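# Place a blue shell half in the welder nest

## Task

Put a single blue shell half into the nest beneath the welder's horn so that it lies flat inside the pocket with its hollow side facing upward.

## Robot and tools

Robot: two UR7e-type arms, left_arm and right_arm, each ending in a 16-motor, four-digit hand (index, middle, ring, thumb). right_arm has a right hand; left_arm has its mirror image. Calibrated root positions: left_arm (+0.003, +0.525, +0.014) m, right_arm (+0.057, -0.499, +0.014) m. A camera stand sits behind the arms.

Scene frame: origin at table-top height, midway between the nominal bases. +z up, +x away from the robot over the table, +y toward left_arm. Image left/right does not match arm names. Reported positions can be a few cm off, more at long reach.

Hand point axes: +z runs along the straight fingers toward the tips; +y points out of the palm face (the palm lies at y = -0.062 m); on the right hand +x points away from the thumb, on the left hand toward it. Bending fingers first swing the tips toward +y. A rigid mast near the wrist on the palm side can strike objects.

The 48-number row (every value in [-1, 1]), used by execute_actions and move: left_arm dx, dy, dz, rx, ry, rz; then the left hand's 16 motor values; then left current_limit and speed; then the same 24 values for right_arm. Always send all 48, even if one arm is idle.
- Pose part: an offset, not a pose. It counts from that arm's Hand target at the start of the action or move, along scene-frame axes. 1.0 equals 0.6 m for dx, dy, dz and 180 degrees for rx, ry, rz, which together form one rotation vector about the hand point. Six zeros re-command the current Hand target. Offsets repeated in a later call move the arm further.
- Motor part: absolute goal angles, each scaled linearly between the hinge's two stops. Order: index_mcp, index_abd, index_pip, index_dip, middle_mcp, middle_abd, middle_pip, middle_dip, ring_mcp, ring_abd, ring_pip, ring_dip, thumb_cmc, thumb_axl, thumb_mcp, thumb_ipl. Straight values: _mcp +0.75, _abd 0.00, _pip +0.58, _dip +0.70, thumb_cmc +0.71, thumb_axl +0.68, thumb_mcp +0.23, thumb_ipl +0.17. Moving toward -1 curls fingers toward the palm. Moving thumb_cmc toward -1 brings the thumb across in front of the palm. A 0 is a real goal. To keep a hand unchanged, copy back its hand_goal, hand_current_limit and hand_speed.
- current_limit: -1 gives 0 mA and +1 gives 550 mA, with a floor of 11 mA. Low values may leave fingers too weak to lift.
- speed: hinge rate is (speed+1)/2 of 8.5 rad/s.
- Both start at current_limit +0.4 and speed -0.6, and the last values sent stay in force.

Tools:
- execute_actions(actions, cameras): actions is a list of actions. Each action is a list of up to 15 rows, one row per 1/30 s step. If an action has fewer rows, its last row is held until step 15. Every row in an action is an offset from the same pose: the one at the start of that action. cameras lists camera names; ["all"] gives all of them. An empty actions list returns state plus every camera image.
- move(target, speed, blend, stop_force, zero, blocking, cameras): drives each hand point in a straight line. target is one 48-number row, or a list of up to 15 rows. Every row's offsets count from the Hand target held when the call begins, not from the previous row. speed is in m/s, from 0.002 to 3.6 (default 0.25); rotation is capped at twice that value in rad/s. It can be one number or one per target. blend is a corner-rounding radius in m (0 means stop at each target). stop_force, 3 to 120 N, shared by both arms, ends an arm's path when its wrist sensor feels that much push against the motion. It is unreliable while the hand rotates. Omit it when backing away from a contact. zero (only together with stop_force) re-zeroes the sensor first when true. blocking=false returns after about 0.5 s and cannot be combined with stop_force. Moves last between 0.5 and 10 s and do not avoid obstacles. In a list of targets, give every row identical hand numbers.
- wait(seconds 0 to 10), stop(), zoom_image(camera, region [x0,y0,x1,y1] pixels, at most 504 by 504, on the newest image of that camera), zero_wrist_force(arm), read_manual(section), finished_scene(scene 1 or 2). Call finished_scene only once the shell half sits in the nest on its own.

Cameras: cam_head_left, cam_head_right, cam_high, cam_low (896x504); cam_left_wrist, cam_right_wrist (672x504, fisheye).

Results: end_effector_position (m), end_effector_quat_wxyz and velocities in the scene frame. Hand target is the last commanded pose after clipping; the next offsets start from it. Also reported: joint positions and torques (including gravity and offsets). Wrist force/torque are in the end-effector axes, as force from the surface into the arm, plus a peak-force line. Hand lines: hand_goal, hand_measured, hand_current_ma (positive pushes toward -1), and hand_state (moving, goal, blocked, overload). move adds a "move:" line with an ending word (done, off_target, moving, held, fault) and any limits (paced, held). done means the arm is at rest within 3 mm and 2 degrees; it says nothing about contact. The hand point often settles short of its target. Send the missing distance as a new offset.

Control notes: commanded orientation is clipped each step to within 32 degrees of the measured one. Arm motion lags the command by about 0.09 to 0.22 s, and fast moves overshoot. Grip force comes from setting goals past the object's surface.

Avoid:
- Dropping parts or releasing them while moving.
- Letting anything leave the table.
- Slams and hard presses. A net force of roughly 150 N, or wrist-joint torque of 25.4 N m, stops the arm for 10 s. The arms are stiff, so even aiming slightly past a firm contact can trigger a stop.
- Contact between the two arms or hands.
- Paths passing close to an arm's own base.
- Motor current of 495 mA or more for 5 s, which shuts a motor down for 10 s.
- Overheating: MOTOR HOT appears at 70 °C, and at 85 °C the arm is braked for 30 s or more.

Loose objects may occasionally be nudged by outside pushes.

Each tool is called after "Request:" in YAML: its name, and indented under it one key for each argument.

## Session

Request:
execute_actions:
  actions: []

Scene clock: 0.00 s.
left_arm: end_effector_position=(+0.8510, +0.1395, +0.2541) hand_goal=(+0.754, +0.000, +0.576, +0.696, +0.754, +0.000, +0.576, +0.696, +0.754, +0.000, +0.576, +0.696, +0.714, +0.678, +0.226, +0.168) hand_measured=(+0.754, +0.000, +0.576, +0.696, +0.754, +0.000, +0.576, +0.696, +0.754, +0.000, +0.576, +0.696, +0.714, +0.678, +0.226, +0.168) hand_current_ma=(+0, +0, +0, +0, +0, +0, +0, +0, +0, +0, +0, +0, +0, +0, +0, +0) hand_state=(goal, goal, goal, goal, goal, goal, goal, goal, goal, goal, goal, goal, goal, goal, goal, goal) hand_current_limit=0.40 hand_speed=-0.60 end_effector_quat_wxyz=(+0.377, +0.777, +0.153, +0.480) | right_arm: end_effector_position=(+0.1799, -0.0240, +0.3669) hand_goal=(+0.754, +0.000, +0.576, +0.696, +0.754, +0.000, +0.576, +0.696, +0.754, +0.000, +0.576, +0.696, +0.714, +0.678, +0.226, +0.168) hand_measured=(+0.754, +0.000, +0.576, +0.696, +0.754, +0.000, +0.576, +0.696, +0.754, +0.000, +0.576, +0.696, +0.714, +0.678, +0.226, +0.168) hand_current_ma=(+0, +0, +0, +0, +0, +0, +0, +0, +0, +0, +0, +0, +0, +0, +0, +0) hand_state=(goal, goal, goal, goal, goal, goal, goal, goal, goal, goal, goal, goal, goal, goal, goal, goal) hand_current_limit=0.40 hand_speed=-0.60 end_effector_quat_wxyz=(-0.042, +0.921, -0.346, +0.176)
Joint positions: left_arm=[2.965 -2.585 -1.285 0.457 1.273 0.792] | right_arm=[1.101 -1.48 1.496 -1.707 -1.915 3.389]
Joint velocities: within noise
Joint torques (N m): no reading
Wrist force (N): no reading
Wrist torque (N m): no reading
Wrist force, peak (N): no reading
Hand target: left_arm +0.8510, +0.1395, +0.2541; +0.377, +0.777, +0.153, +0.480 | right_arm +0.1799, -0.0240, +0.3669; -0.042, +0.921, -0.346, +0.176

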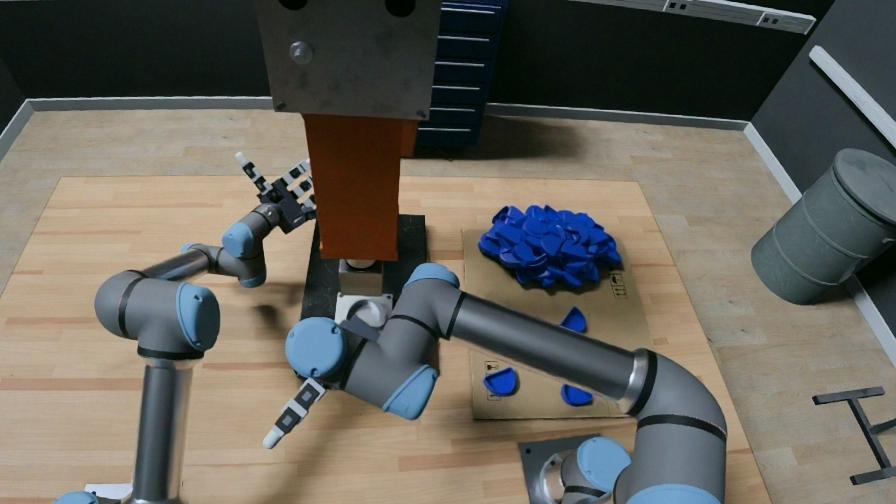

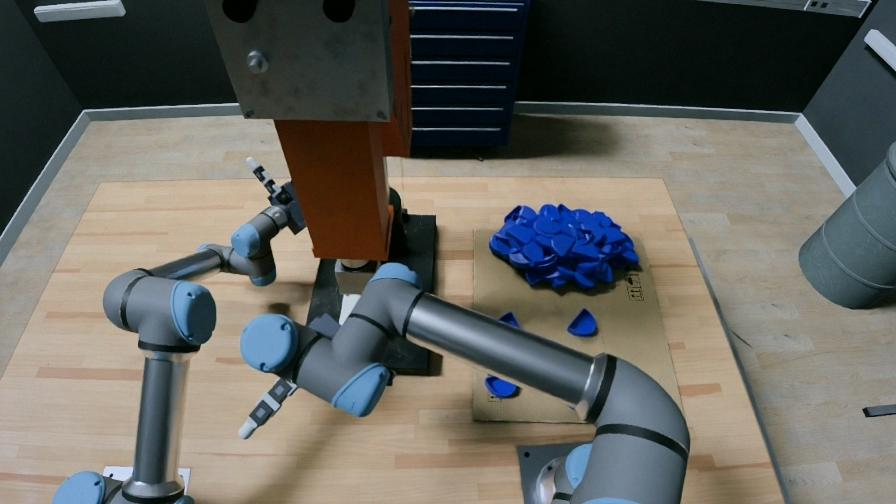

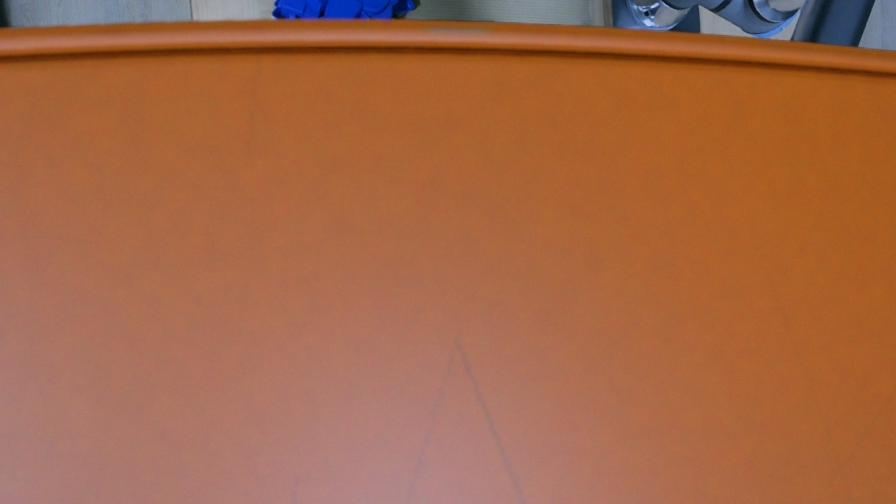

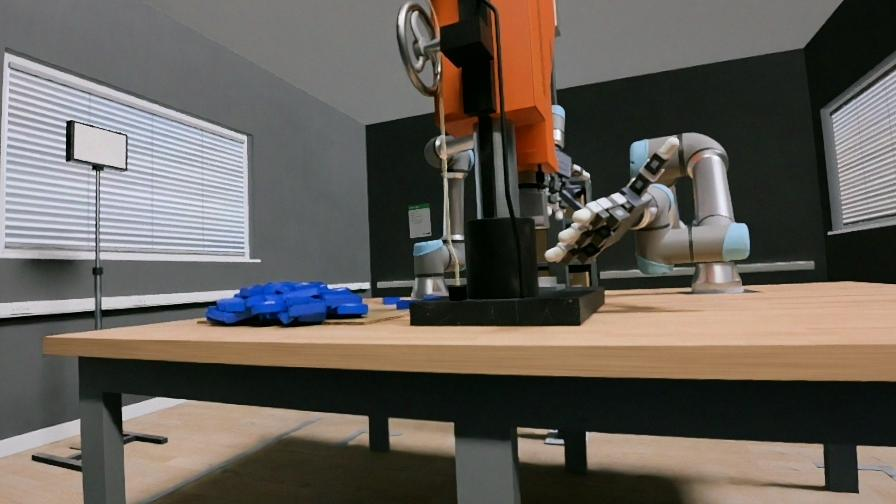

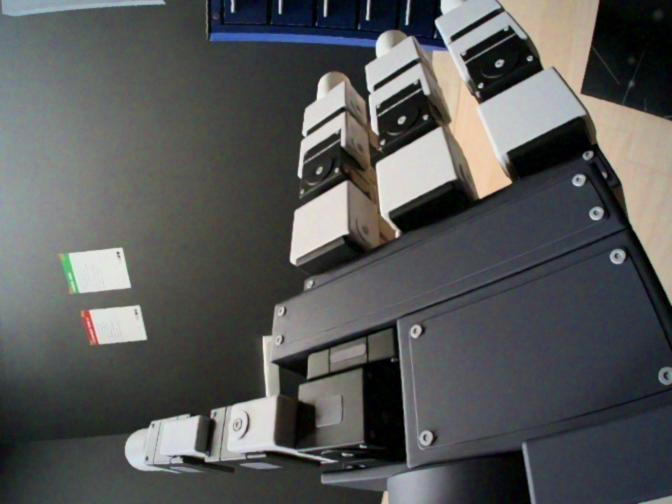

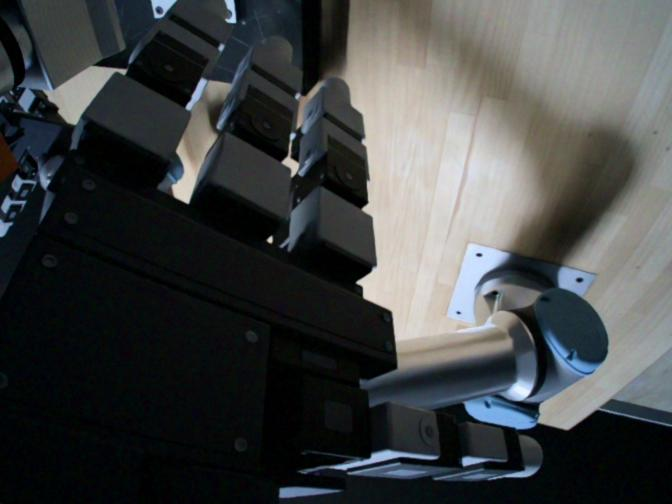

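Request:
zoom_image:
  camera: "cam_head_left"
  region: [440, 190, 680, 430]

Request:
zoom_image:
  camera: "cam_head_left"
  region: [290, 200, 450, 400]

Request:
zoom_image:
  camera: "cam_head_right"
  region: [290, 200, 450, 400]

Request:
zoom_image:
  camera: "cam_low"
  region: [380, 130, 660, 350]

Scaled by 2.100 from the camera's 896x504 image, which has a finer 1280x720 frame.

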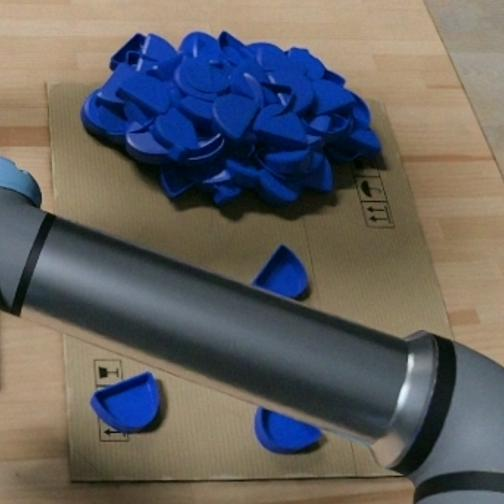

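Scaled by 2.520 from the camera's 896x504 image, which has a finer 1280x720 frame.

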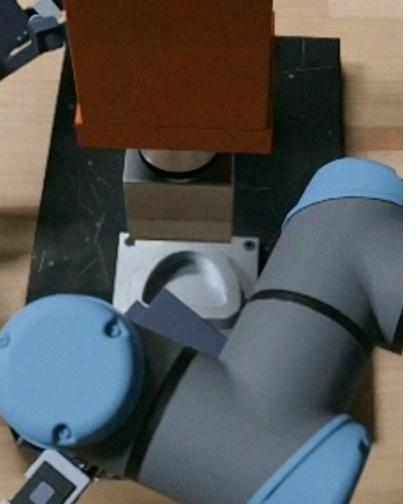

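Scaled by 2.520 from the camera's 896x504 image, which has a finer 1280x720 frame.

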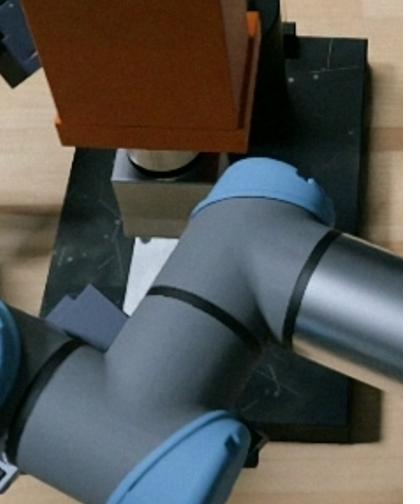

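Scaled by 1.800 from the camera's 896x504 image, which has a finer 1280x720 frame.

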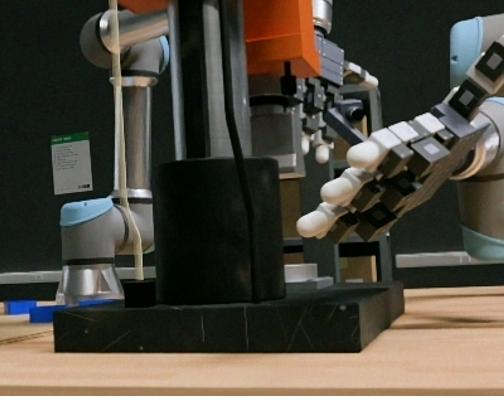

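Request:
move:
  target:
    - [0,0,0,0,0,0,0.754,0,0.576,0.696,0.754,0,0.576,0.696,0.754,0,0.576,0.696,0.714,0.678,0.226,0.168,0.4,-0.6, 0.03,-0.15,0.12,-0.1,-0.01,0.15,0.754,0,0.576,0.696,0.754,0,0.576,0.696,0.754,0,0.576,0.696,0.714,0.678,0.226,0.168,0.4,-0.6]
    - [0,0,0,0,0,0,0.754,0,0.576,0.696,0.754,0,0.576,0.696,0.754,0,0.576,0.696,0.714,0.678,0.226,0.168,0.4,-0.6, 0.117,-0.377,0.088,-0.416,-0.069,0.599,0.754,0,0.576,0.696,0.754,0,0.576,0.696,0.754,0,0.576,0.696,0.714,0.678,0.226,0.168,0.4,-0.6]
  blend: 0.05
  speed: 0.3
  cameras: ["cam_head_left","cam_head_right","cam_right_wrist"]

Scene clock: 109.93 s.
left_arm: end_effector_position=(+0.8510, +0.1395, +0.2541) hand_goal=(+0.754, +0.000, +0.576, +0.696, +0.754, +0.000, +0.576, +0.696, +0.754, +0.000, +0.576, +0.696, +0.714, +0.678, +0.226, +0.168) hand_measured=(+0.758, +0.000, +0.576, +0.696, +0.758, +0.000, +0.576, +0.696, +0.758, +0.000, +0.576, +0.696, +0.718, +0.678, +0.226, +0.168) hand_current_ma=(+10, +0, +1, +0, +9, +0, +1, +0, +9, +0, +1, +0, +9, -1, +0, +0) hand_state=(goal, goal, goal, goal, goal, goal, goal, goal, goal, goal, goal, goal, goal, goal, goal, goal) hand_current_limit=0.40 hand_speed=-0.60 end_effector_quat_wxyz=(+0.377, +0.777, +0.153, +0.480) | right_arm: end_effector_position=(+0.1872, -0.0597, +0.3962) hand_goal=(+0.754, +0.000, +0.576, +0.696, +0.754, +0.000, +0.576, +0.696, +0.754, +0.000, +0.576, +0.696, +0.714, +0.678, +0.226, +0.168) hand_measured=(+0.752, +0.000, +0.576, +0.696, +0.752, +0.000, +0.576, +0.696, +0.754, +0.000, +0.576, +0.696, +0.714, +0.678, +0.224, +0.168) hand_current_ma=(-3, +0, +2, +0, -3, +0, +2, +0, -3, +0, +2, +0, +0, -2, -8, -1) hand_state=(goal, goal, goal, goal, goal, goal, goal, goal, goal, goal, goal, goal, goal, goal, goal, goal) hand_current_limit=0.40 hand_speed=-0.60 end_effector_quat_wxyz=(-0.002, +0.949, -0.246, +0.199)
Joint positions: left_arm=[2.965 -2.585 -1.285 0.457 1.273 0.792] | right_arm=[1.109 -1.509 1.468 -1.614 -1.963 3.191]
Joint torques (N m): left_arm=[-0.25 61.44 18.63 2.47 -0.2 0.02] | right_arm=[-9.67 -12.7 -17.53 -4.72 0.74 2.55]
Wrist force (N): left_arm=[-0.2 0.0 0.1] | right_arm=[0.1 -0.2 0.4]
Wrist torque (N m): left_arm=[-0.02 0.02 -0.02] | right_arm=[-0.05 -0.03 -0.01]
Wrist force, peak (N): left_arm=[-0.2 -0.3 0.1] | right_arm=[1.0 1.3 -1.6]
Hand target: left_arm +0.8510, +0.1395, +0.2541; +0.377, +0.777, +0.153, +0.480 | right_arm +0.1872, -0.0597, +0.3962; -0.003, +0.949, -0.246, +0.199 (not the last commanded pose)
Off the commanded pose: left_arm 0.000 m, 0 deg | right_arm 0.202 m, 119 deg.
move: held (right_arm; a check stopped the path); path passed 0 of 2 targets; limits=held
pose unreachable (right arm): on one or more control steps of this call, first in action 0 (counted from 0), this arm could not follow its commanded pose, so it was not sent that pose on those steps. It may still have moved: this result reports where it is.
cause: moving toward the commanded pose would bring two parts of the arm too close to each other (joints 4 (wrist 1) to 6 (wrist 3) lie between them).
Images, in order (width x height): cam_head_left 896x504, cam_head_right 896x504, cam_right_wrist 672x504.

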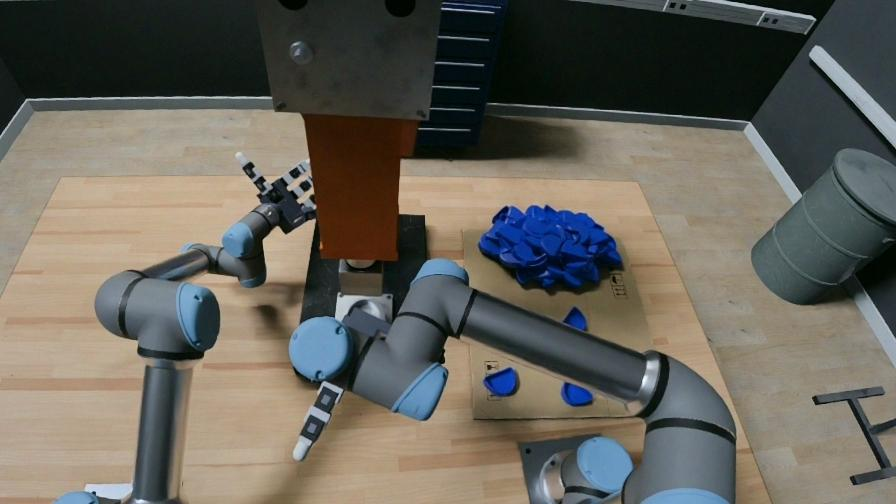

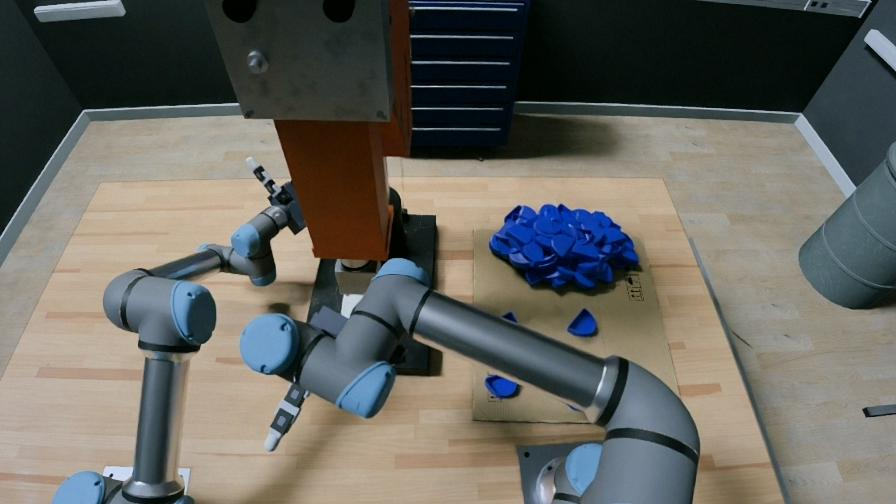

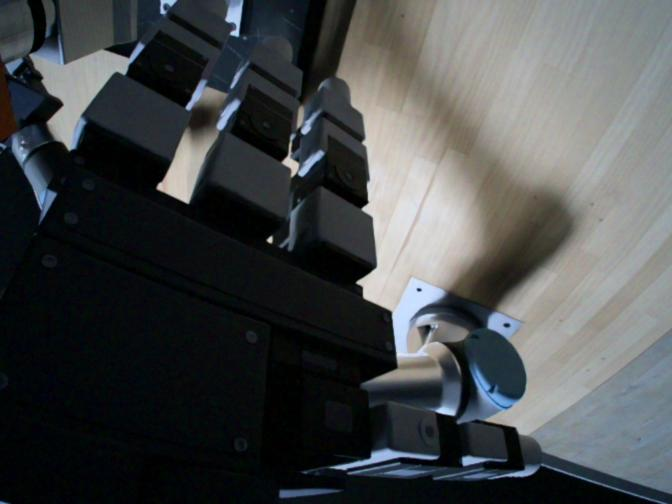

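Request:
zoom_image:
  camera: "cam_head_left"
  region: [470, 350, 550, 410]

Request:
zoom_image:
  camera: "cam_head_left"
  region: [540, 300, 620, 360]

Request:
zoom_image:
  camera: "cam_head_left"
  region: [540, 360, 620, 420]

Request:
zoom_image:
  camera: "cam_head_right"
  region: [480, 195, 650, 345]

Scaled by 6.300 from the camera's 896x504 image, which has a finer 1280x720 frame.

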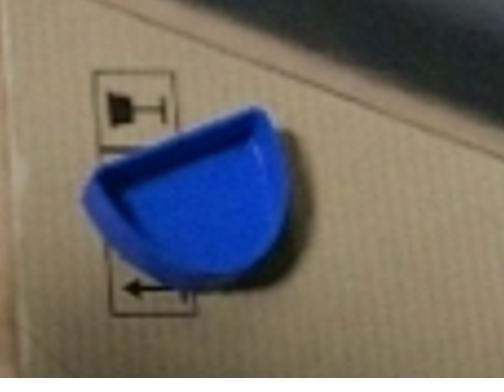

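Scaled by 6.300 from the camera's 896x504 image, which has a finer 1280x720 frame.

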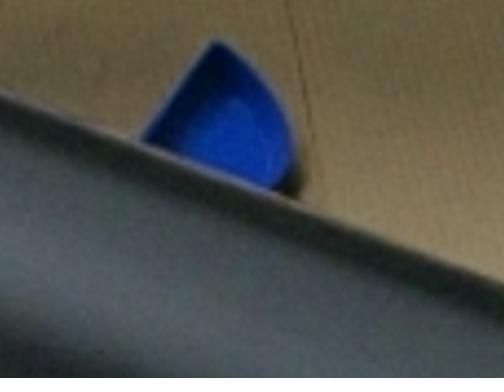

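Scaled by 6.300 from the camera's 896x504 image, which has a finer 1280x720 frame.

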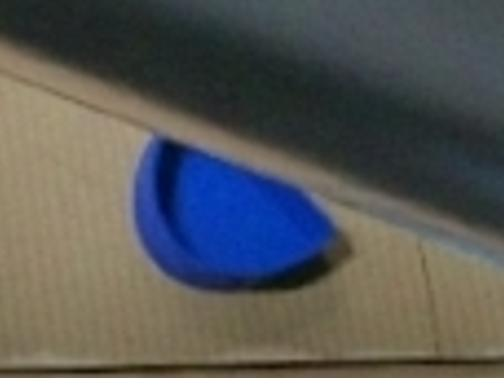

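Scaled by 2.965 from the camera's 896x504 image, which has a finer 1280x720 frame.

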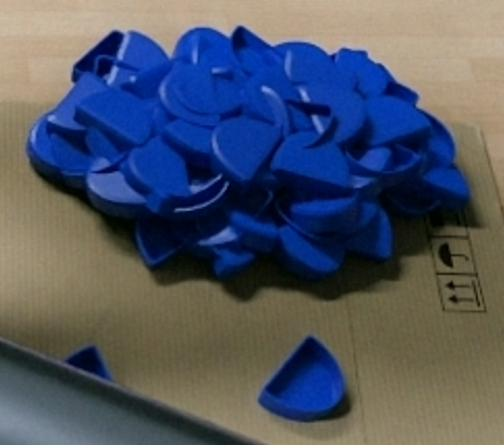

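Request:
move:
  target:
    - [0,0,0,0,0,0,0.754,0,0.576,0.696,0.754,0,0.576,0.696,0.754,0,0.576,0.696,0.714,0.678,0.226,0.168,0.4,-0.6, 0.105,-0.32,0.09,0.08,-0.05,-0.03,0.754,0,0.576,0.696,0.754,0,0.576,0.696,0.754,0,0.576,0.696,0.714,0.678,0.226,0.168,0.4,-0.6]
    - [0,0,0,0,0,0,0.754,0,0.576,0.696,0.754,0,0.576,0.696,0.754,0,0.576,0.696,0.714,0.678,0.226,0.168,0.4,-0.6, 0.471,-0.45,0.09,0.310,-0.199,-0.128,0.754,0,0.576,0.696,0.754,0,0.576,0.696,0.754,0,0.576,0.696,0.714,0.678,0.226,0.168,0.4,-0.6]
  blend: 0.05
  speed: 0.3
  cameras: ["cam_head_left","cam_head_right","cam_right_wrist"]

Scene clock: 190.90 s.
left_arm: end_effector_position=(+0.8510, +0.1395, +0.2541) hand_goal=(+0.754, +0.000, +0.576, +0.696, +0.754, +0.000, +0.576, +0.696, +0.754, +0.000, +0.576, +0.696, +0.714, +0.678, +0.226, +0.168) hand_measured=(+0.758, +0.000, +0.576, +0.696, +0.758, +0.000, +0.576, +0.696, +0.758, +0.000, +0.576, +0.696, +0.718, +0.678, +0.226, +0.168) hand_current_ma=(+10, +0, +1, +0, +9, +0, +1, +0, +9, +0, +1, +0, +9, -1, +0, +0) hand_state=(goal, goal, goal, goal, goal, goal, goal, goal, goal, goal, goal, goal, goal, goal, goal, goal) hand_current_limit=0.40 hand_speed=-0.60 end_effector_quat_wxyz=(+0.377, +0.777, +0.153, +0.480) | right_arm: end_effector_position=(+0.2087, -0.1244, +0.4136) hand_goal=(+0.754, +0.000, +0.576, +0.696, +0.754, +0.000, +0.576, +0.696, +0.754, +0.000, +0.576, +0.696, +0.714, +0.678, +0.226, +0.168) hand_measured=(+0.752, +0.000, +0.576, +0.696, +0.750, +0.000, +0.576, +0.696, +0.750, +0.000, +0.576, +0.696, +0.712, +0.678, +0.224, +0.168) hand_current_ma=(-9, +0, +2, +0, -10, +0, +2, +0, -9, +0, +2, +0, -4, -2, -9, -1) hand_state=(goal, goal, goal, goal, goal, goal, goal, goal, goal, goal, goal, goal, goal, goal, goal, goal) hand_current_limit=0.40 hand_speed=-0.60 end_effector_quat_wxyz=(-0.043, +0.937, -0.272, +0.216)
Joint positions: left_arm=[2.965 -2.585 -1.285 0.457 1.273 0.792] | right_arm=[1.007 -1.692 1.621 -1.707 -1.966 3.121]
Joint torques (N m): left_arm=[0 61.28 18.06 2.69 -0.07 -0.02] | right_arm=[10.94 -6.04 -33.08 -0.99 -2.11 2.6]
Wrist force (N): left_arm=[-0.1 -0.1 0.1] | right_arm=[0.3 -0.1 0.3]
Wrist torque (N m): left_arm=[-0.03 0.02 -0.01] | right_arm=[-0.07 -0.05 0.02]
Wrist force, peak (N): left_arm=[0.0 -0.2 0.3] | right_arm=[4.1 4.6 -1.7]
Hand target: left_arm +0.8510, +0.1395, +0.2541; +0.377, +0.777, +0.153, +0.480 | right_arm +0.2087, -0.1243, +0.4136; -0.043, +0.937, -0.272, +0.216 (not the last commanded pose)
Off the commanded pose: left_arm 0.000 m, 0 deg | right_arm 0.334 m, 64 deg.
move: held (right_arm; a check stopped the path); path passed 0 of 2 targets; limits=held
pose unreachable (right arm): on one or more control steps of this call, first in action 0 (counted from 0), this arm could not follow its commanded pose, so it was not sent that pose on those steps. It may still have moved: this result reports where it is.
cause: moving toward the commanded pose would bring two parts of the arm too close to each other (joints 4 (wrist 1) to 6 (wrist 3) lie between them).
Images, in order (width x height): cam_head_left 896x504, cam_head_right 896x504, cam_right_wrist 672x504.

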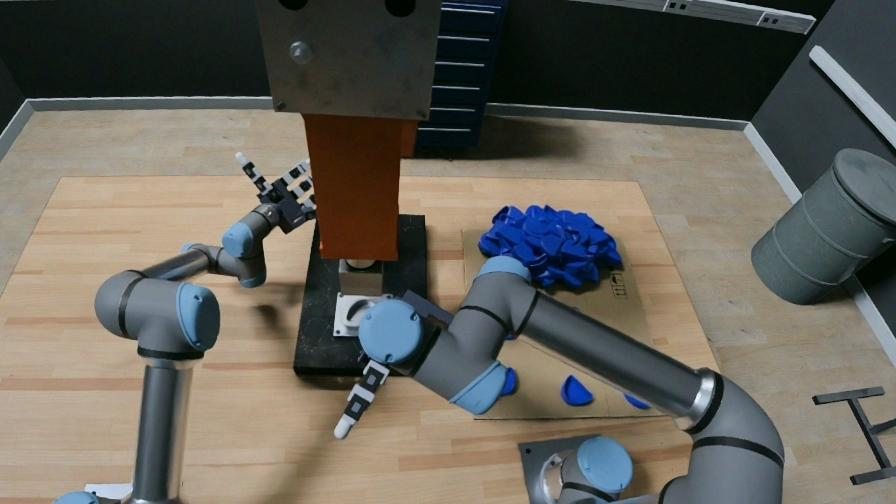

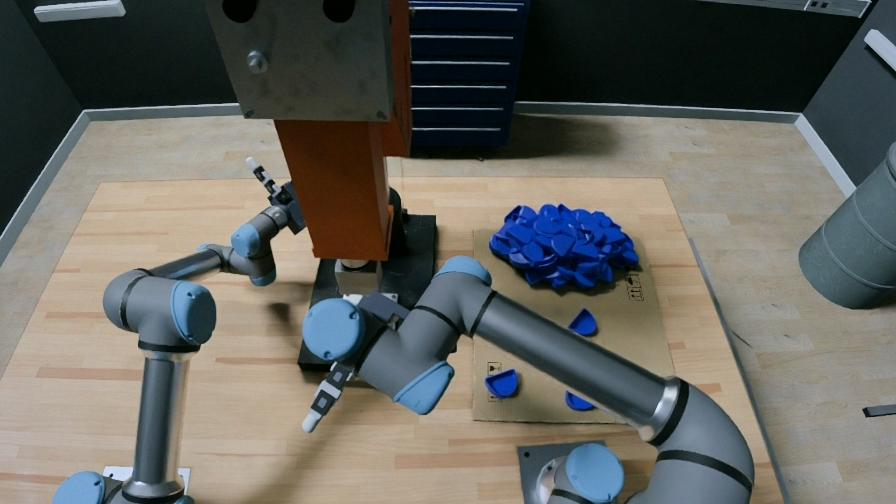

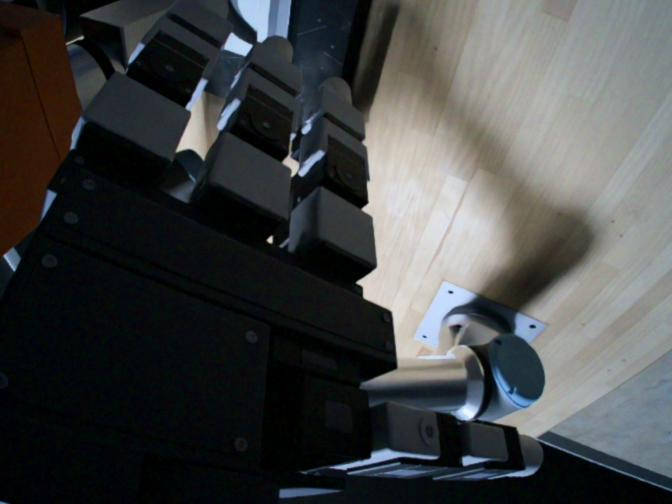

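Request:
move:
  target:
    - [0,0,0,0,0,0,0.754,0,0.576,0.696,0.754,0,0.576,0.696,0.754,0,0.576,0.696,0.714,0.678,0.226,0.168,0.4,-0.6, 0.05,-0.05,0.06,0.17,-0.107,0,0.754,0,0.576,0.696,0.754,0,0.576,0.696,0.754,0,0.576,0.696,0.714,0.678,0.226,0.168,0.4,-0.6]
    - [0,0,0,0,0,0,0.754,0,0.576,0.696,0.754,0,0.576,0.696,0.754,0,0.576,0.696,0.714,0.678,0.226,0.168,0.4,-0.6, 0.235,-0.243,0.06,0.282,-0.178,0,0.754,0,0.576,0.696,0.754,0,0.576,0.696,0.754,0,0.576,0.696,0.714,0.678,0.226,0.168,0.4,-0.6]
  blend: 0.03
  speed: 0.3
  cameras: ["cam_head_left","cam_right_wrist"]

Scene clock: 215.50 s.
left_arm: end_effector_position=(+0.8510, +0.1395, +0.2541) hand_goal=(+0.754, +0.000, +0.576, +0.696, +0.754, +0.000, +0.576, +0.696, +0.754, +0.000, +0.576, +0.696, +0.714, +0.678, +0.226, +0.168) hand_measured=(+0.758, +0.000, +0.576, +0.696, +0.758, +0.000, +0.576, +0.696, +0.758, +0.000, +0.576, +0.696, +0.718, +0.678, +0.226, +0.168) hand_current_ma=(+10, +0, +1, +0, +9, +0, +1, +0, +9, +0, +1, +0, +9, -1, +0, +0) hand_state=(goal, goal, goal, goal, goal, goal, goal, goal, goal, goal, goal, goal, goal, goal, goal, goal) hand_current_limit=0.40 hand_speed=-0.60 end_effector_quat_wxyz=(+0.377, +0.777, +0.153, +0.480) | right_arm: end_effector_position=(+0.3497, -0.2700, +0.4496) hand_goal=(+0.754, +0.000, +0.576, +0.696, +0.754, +0.000, +0.576, +0.696, +0.754, +0.000, +0.576, +0.696, +0.714, +0.678, +0.226, +0.168) hand_measured=(+0.746, +0.000, +0.576, +0.696, +0.746, +0.000, +0.576, +0.696, +0.746, +0.000, +0.576, +0.696, +0.708, +0.678, +0.224, +0.168) hand_current_ma=(-25, +0, +1, +0, -27, +0, +1, +0, -24, +0, +0, +0, -16, -2, -9, -1) hand_state=(goal, goal, goal, goal, goal, goal, goal, goal, goal, goal, goal, goal, goal, goal, goal, goal) hand_current_limit=0.40 hand_speed=-0.60 end_effector_quat_wxyz=(-0.506, +0.735, -0.315, +0.322)
Joint positions: left_arm=[2.965 -2.585 -1.285 0.457 1.273 0.792] | right_arm=[-0.195 -2.4 2.292 -2.646 -0.836 2.712]
Joint torques (N m): left_arm=[-0.82 61.38 18.6 2.65 0.05 -0.07] | right_arm=[-9.72 -4.08 -17.1 -0.35 1.8 -2.77]
Wrist force (N): left_arm=[-0.2 -0.1 0.0] | right_arm=[0.6 0.0 -0.6]
Wrist torque (N m): left_arm=[-0.02 0.02 -0.02] | right_arm=[-0.07 -0.10 0.11]
Wrist force, peak (N): left_arm=[-0.4 -0.2 0.1] | right_arm=[1.0 -0.2 -1.0]
Hand target: left_arm +0.8510, +0.1395, +0.2541; +0.377, +0.777, +0.153, +0.480 | right_arm +0.3497, -0.2701, +0.4496; -0.506, +0.735, -0.315, +0.322
Off the commanded pose: left_arm 0.000 m, 0 deg | right_arm 0.000 m, 0 deg.
move: done
Images, in order (width x height): cam_head_left 896x504, cam_right_wrist 672x504.

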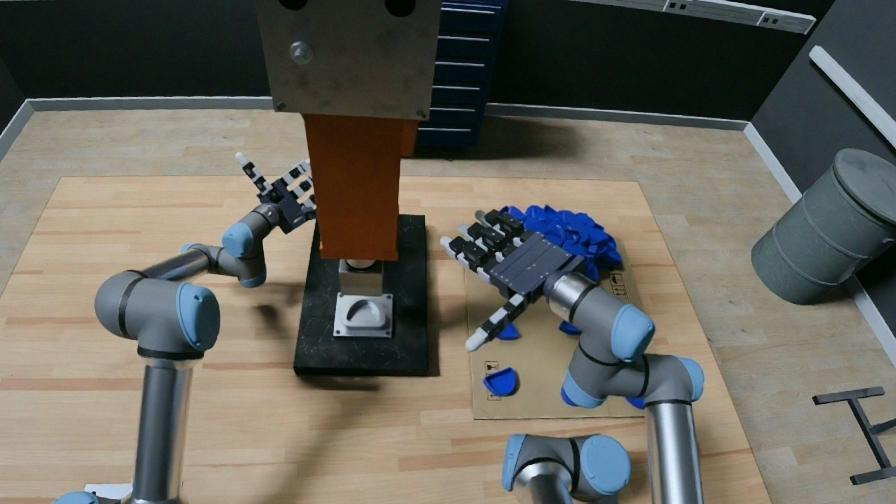

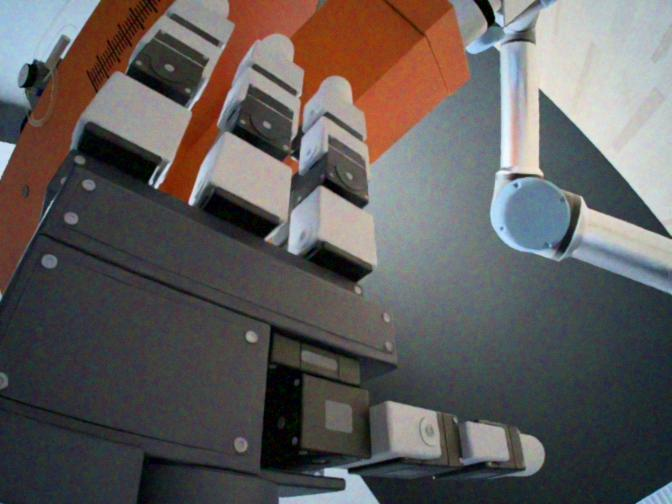

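Request:
zoom_image:
  camera: "cam_head_left"
  region: [320, 250, 410, 350]

Scaled by 5.040 from the camera's 896x504 image, which has a finer 1280x720 frame.

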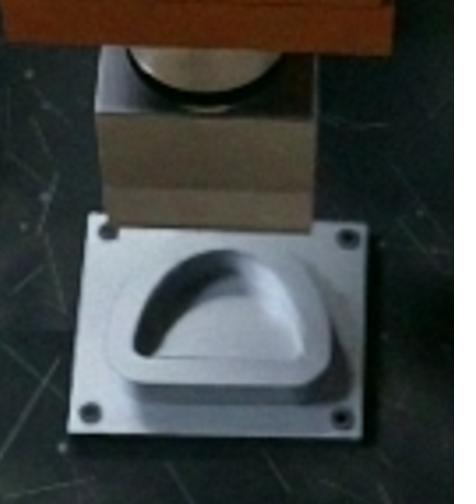

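Request:
move:
  target:
    - [0,0,0,0,0,0,0.754,0,0.576,0.696,0.754,0,0.576,0.696,0.754,0,0.576,0.696,0.714,0.678,0.226,0.168,0.4,-0.6, 0,0,0,-0.396,-0.27,0.139,0.754,0,0.576,0.696,0.754,0,0.576,0.696,0.754,0,0.576,0.696,0.714,0.678,0.226,0.168,0.4,-0.6]
    - [0,0,0,0,0,0,0.754,0,0.576,0.696,0.754,0,0.576,0.696,0.754,0,0.576,0.696,0.714,0.678,0.226,0.168,0.4,-0.6, -0.05,0.05,0,-0.784,-0.536,0.276,0.754,0,0.576,0.696,0.754,0,0.576,0.696,0.754,0,0.576,0.696,0.714,0.678,0.226,0.168,0.4,-0.6]
  blend: 0.03
  speed: 0.5
  cameras: ["cam_head_left","cam_head_right","cam_right_wrist"]

Scene clock: 343.53 s.
left_arm: end_effector_position=(+0.8510, +0.1395, +0.2541) hand_goal=(+0.754, +0.000, +0.576, +0.696, +0.754, +0.000, +0.576, +0.696, +0.754, +0.000, +0.576, +0.696, +0.714, +0.678, +0.226, +0.168) hand_measured=(+0.758, +0.000, +0.576, +0.696, +0.758, +0.000, +0.576, +0.696, +0.758, +0.000, +0.576, +0.696, +0.718, +0.678, +0.226, +0.168) hand_current_ma=(+10, +0, +1, +0, +9, +0, +1, +0, +9, +0, +1, +0, +9, -1, +0, +0) hand_state=(goal, goal, goal, goal, goal, goal, goal, goal, goal, goal, goal, goal, goal, goal, goal, goal) hand_current_limit=0.40 hand_speed=-0.60 end_effector_quat_wxyz=(+0.377, +0.777, +0.153, +0.480) | right_arm: end_effector_position=(+0.3197, -0.2397, +0.4496) hand_goal=(+0.754, +0.000, +0.576, +0.696, +0.754, +0.000, +0.576, +0.696, +0.754, +0.000, +0.576, +0.696, +0.714, +0.678, +0.226, +0.168) hand_measured=(+0.760, +0.002, +0.576, +0.696, +0.762, +0.002, +0.576, +0.696, +0.760, +0.002, +0.576, +0.696, +0.720, +0.678, +0.224, +0.168) hand_current_ma=(+23, +3, +0, +0, +25, +3, +0, +0, +23, +2, +0, +0, +17, -2, -9, -1) hand_state=(goal, goal, goal, goal, goal, goal, goal, goal, goal, goal, goal, goal, goal, goal, goal, goal) hand_current_limit=0.40 hand_speed=-0.60 end_effector_quat_wxyz=(+0.314, +0.328, +0.729, +0.513)
Joint positions: left_arm=[2.965 -2.585 -1.285 0.457 1.273 0.792] | right_arm=[-0.06 -2.655 2.755 -2.898 -0.962 -0.329]
Joint torques (N m): left_arm=[-0.85 62.07 18.81 2.76 0 -0.05] | right_arm=[-10.43 2.71 -30.5 -0.93 1.52 -2.82]
Wrist force (N): left_arm=[0.0 -0.1 0.1] | right_arm=[0.2 -1.0 -0.4]
Wrist torque (N m): left_arm=[-0.03 0.00 0.00] | right_arm=[-0.11 -0.01 0.07]
Wrist force, peak (N): left_arm=[-0.2 -0.2 0.3] | right_arm=[-0.3 -1.8 0.2]
Hand target: left_arm +0.8510, +0.1395, +0.2541; +0.377, +0.777, +0.153, +0.480 | right_arm +0.3197, -0.2401, +0.4496; +0.313, +0.327, +0.729, +0.513
Off the commanded pose: left_arm 0.000 m, 0 deg | right_arm 0.000 m, 0 deg.
move: done
Images, in order (width x height): cam_head_left 896x504, cam_head_right 896x504, cam_right_wrist 672x504.

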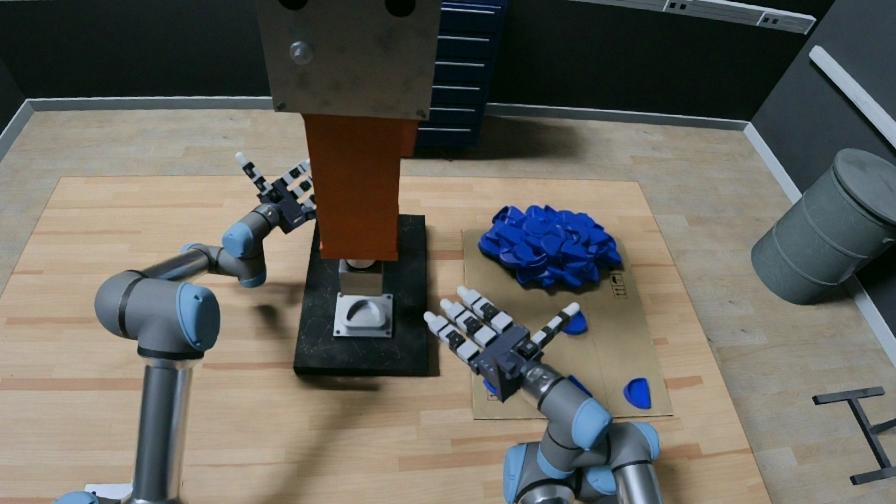

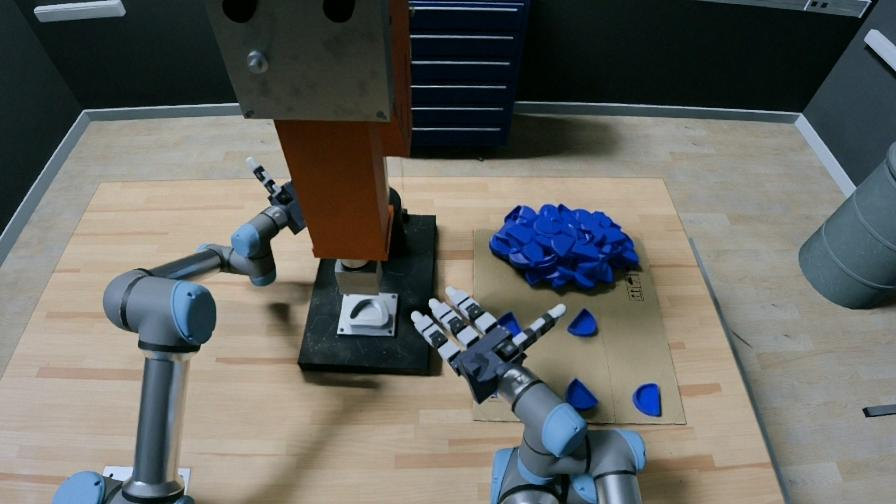

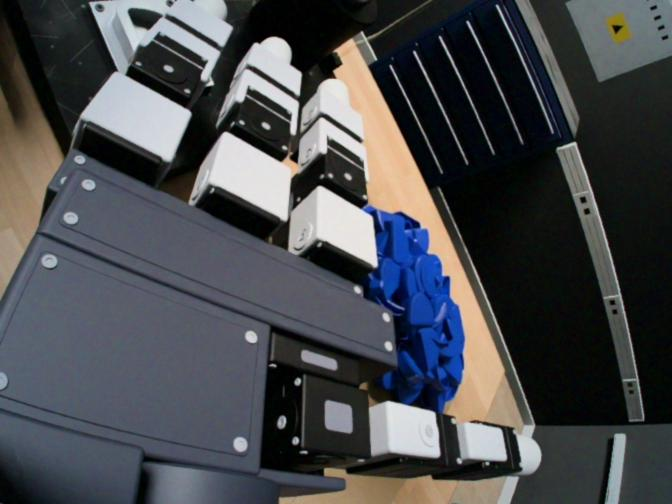

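Request:
zoom_image:
  camera: "cam_head_right"
  region: [480, 290, 700, 425]

Request:
zoom_image:
  camera: "cam_head_right"
  region: [320, 250, 420, 350]

Scaled by 2.291 from the camera's 896x504 image, which has a finer 1280x720 frame.

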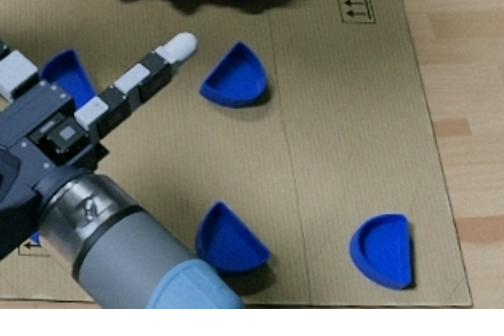

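Scaled by 5.040 from the camera's 896x504 image, which has a finer 1280x720 frame.

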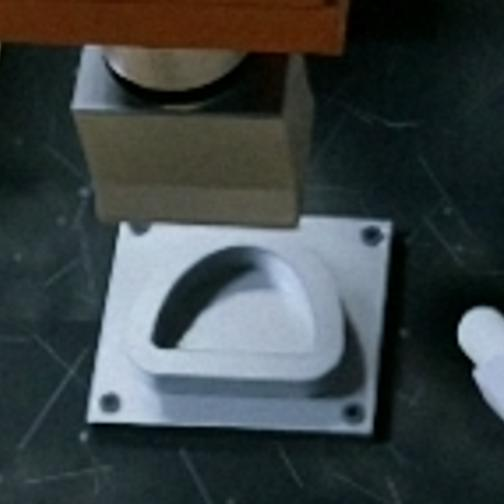

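Request:
move:
  target: [0,0,0,0,0,0,0.754,0,0.576,0.696,0.754,0,0.576,0.696,0.754,0,0.576,0.696,0.714,0.678,0.226,0.168,0.4,-0.6, 0.117,-0.15,-0.217,0.052,0.140,-0.452,0.754,-0.08,0.796,0.913,0.754,0.08,0.796,0.913,-0.2,0,-0.5,0.116,0.714,0.678,0.226,0.168,0.4,-0.6]
  speed: 0.4
  cameras: ["cam_head_left","cam_head_right","cam_right_wrist"]

Scene clock: 407.33 s.
left_arm: end_effector_position=(+0.8510, +0.1395, +0.2541) hand_goal=(+0.754, +0.000, +0.576, +0.696, +0.754, +0.000, +0.576, +0.696, +0.754, +0.000, +0.576, +0.696, +0.714, +0.678, +0.226, +0.168) hand_measured=(+0.758, +0.000, +0.576, +0.696, +0.758, +0.000, +0.576, +0.696, +0.758, +0.000, +0.576, +0.696, +0.718, +0.678, +0.226, +0.168) hand_current_ma=(+10, +0, +1, +0, +9, +0, +1, +0, +9, +0, +1, +0, +9, -1, +0, +0) hand_state=(goal, goal, goal, goal, goal, goal, goal, goal, goal, goal, goal, goal, goal, goal, goal, goal) hand_current_limit=0.40 hand_speed=-0.60 end_effector_quat_wxyz=(+0.377, +0.777, +0.153, +0.480) | right_arm: end_effector_position=(+0.3492, -0.2785, +0.3905) hand_goal=(+0.754, -0.080, +0.796, +0.914, +0.754, +0.080, +0.796, +0.914, -0.200, +0.000, -0.500, +0.116, +0.714, +0.678, +0.226, +0.168) hand_measured=(+0.762, -0.078, +0.796, +0.912, +0.762, +0.078, +0.796, +0.912, -0.188, +0.002, -0.498, +0.118, +0.720, +0.678, +0.224, +0.168) hand_current_ma=(+28, +6, -1, -6, +30, -4, -1, -6, +42, +2, +3, +7, +21, -2, -9, -1) hand_state=(goal, goal, goal, goal, goal, goal, goal, goal, goal, goal, goal, goal, goal, goal, goal, goal) hand_current_limit=0.40 hand_speed=-0.60 end_effector_quat_wxyz=(+0.338, +0.558, +0.643, +0.401)
Joint positions: left_arm=[2.965 -2.585 -1.285 0.457 1.273 0.792] | right_arm=[0.642 -2.102 2.67 -3.188 -2.02 0.259]
Joint torques (N m): left_arm=[-1.17 62.28 19.12 2.78 0.14 -0.17] | right_arm=[-9.5 -10.94 -13.85 -1.03 1.01 -2.82]
Wrist force (N): left_arm=[0.0 0.0 0.1] | right_arm=[0.3 -0.7 0.1]
Wrist torque (N m): left_arm=[-0.01 0.00 0.00] | right_arm=[-0.13 -0.03 0.10]
Wrist force, peak (N): left_arm=[-0.2 -0.2 0.3] | right_arm=[1.8 -4.8 1.9]
Hand target: left_arm +0.8510, +0.1395, +0.2541; +0.377, +0.777, +0.153, +0.480 | right_arm +0.3492, -0.2784, +0.3906; +0.338, +0.558, +0.643, +0.401 (not the last commanded pose)
Off the commanded pose: left_arm 0.000 m, 0 deg | right_arm 0.097 m, 55 deg.
move: held (right_arm; a check stopped the path); limits=held
pose unreachable (right arm): on one or more control steps of this call, first in action 0 (counted from 0), this arm could not follow its commanded pose, so it was not sent that pose on those steps. It may still have moved: this result reports where it is.
cause: moving toward the commanded pose would bring two parts of the arm too close to each other (joints 4 (wrist 1) to 6 (wrist 3) lie between them).
Images, in order (width x height): cam_head_left 896x504, cam_head_right 896x504, cam_right_wrist 672x504.

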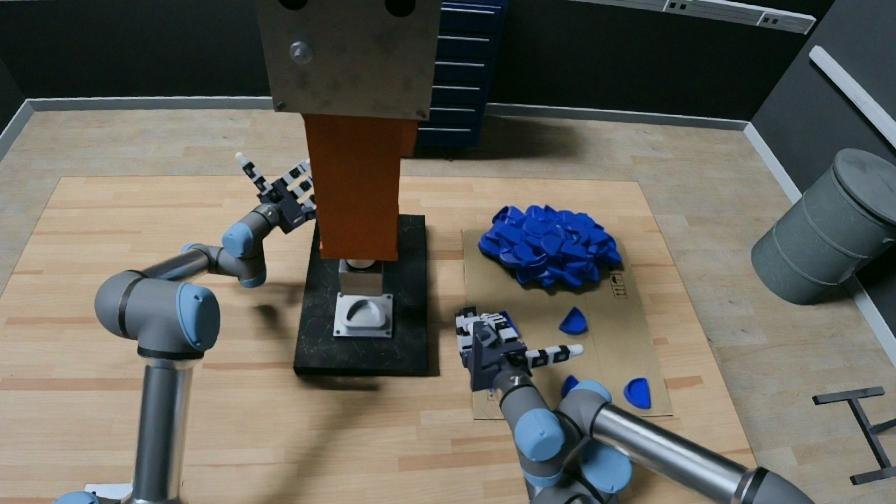

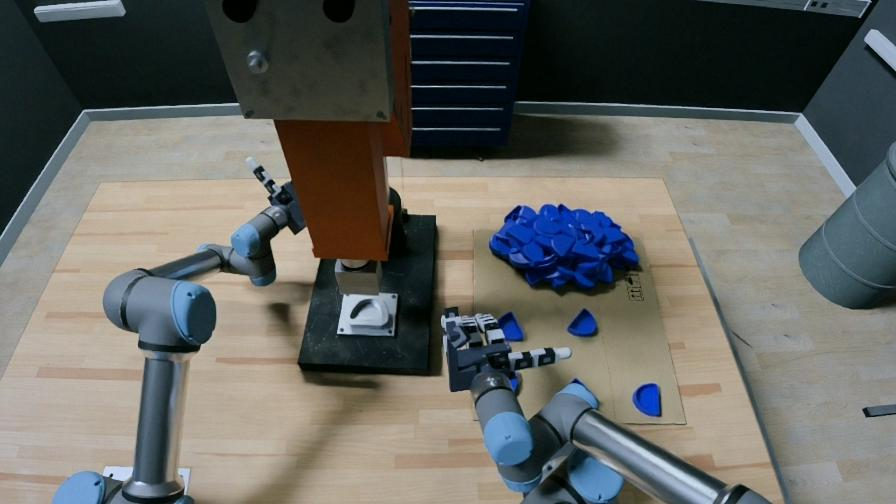

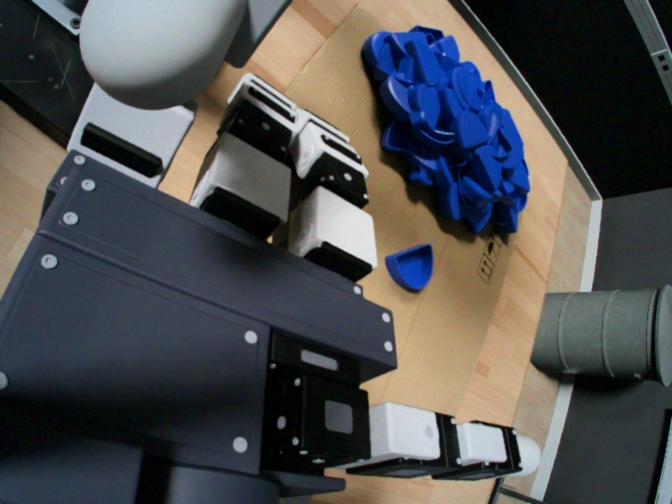

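Request:
zoom_image:
  camera: "cam_head_right"
  region: [440, 290, 620, 410]

Request:
zoom_image:
  camera: "cam_head_left"
  region: [440, 290, 620, 410]

Scaled by 2.800 from the camera's 896x504 image, which has a finer 1280x720 frame.

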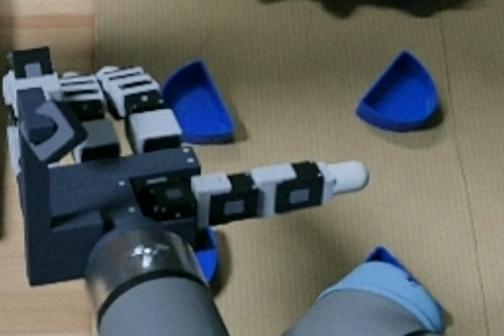

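Scaled by 2.800 from the camera's 896x504 image, which has a finer 1280x720 frame.

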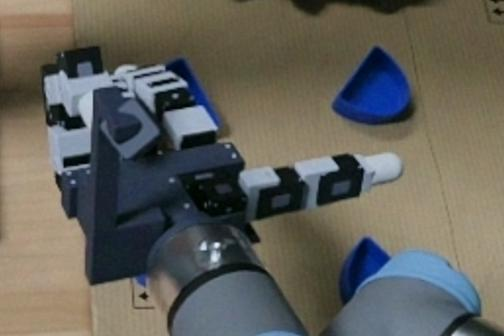

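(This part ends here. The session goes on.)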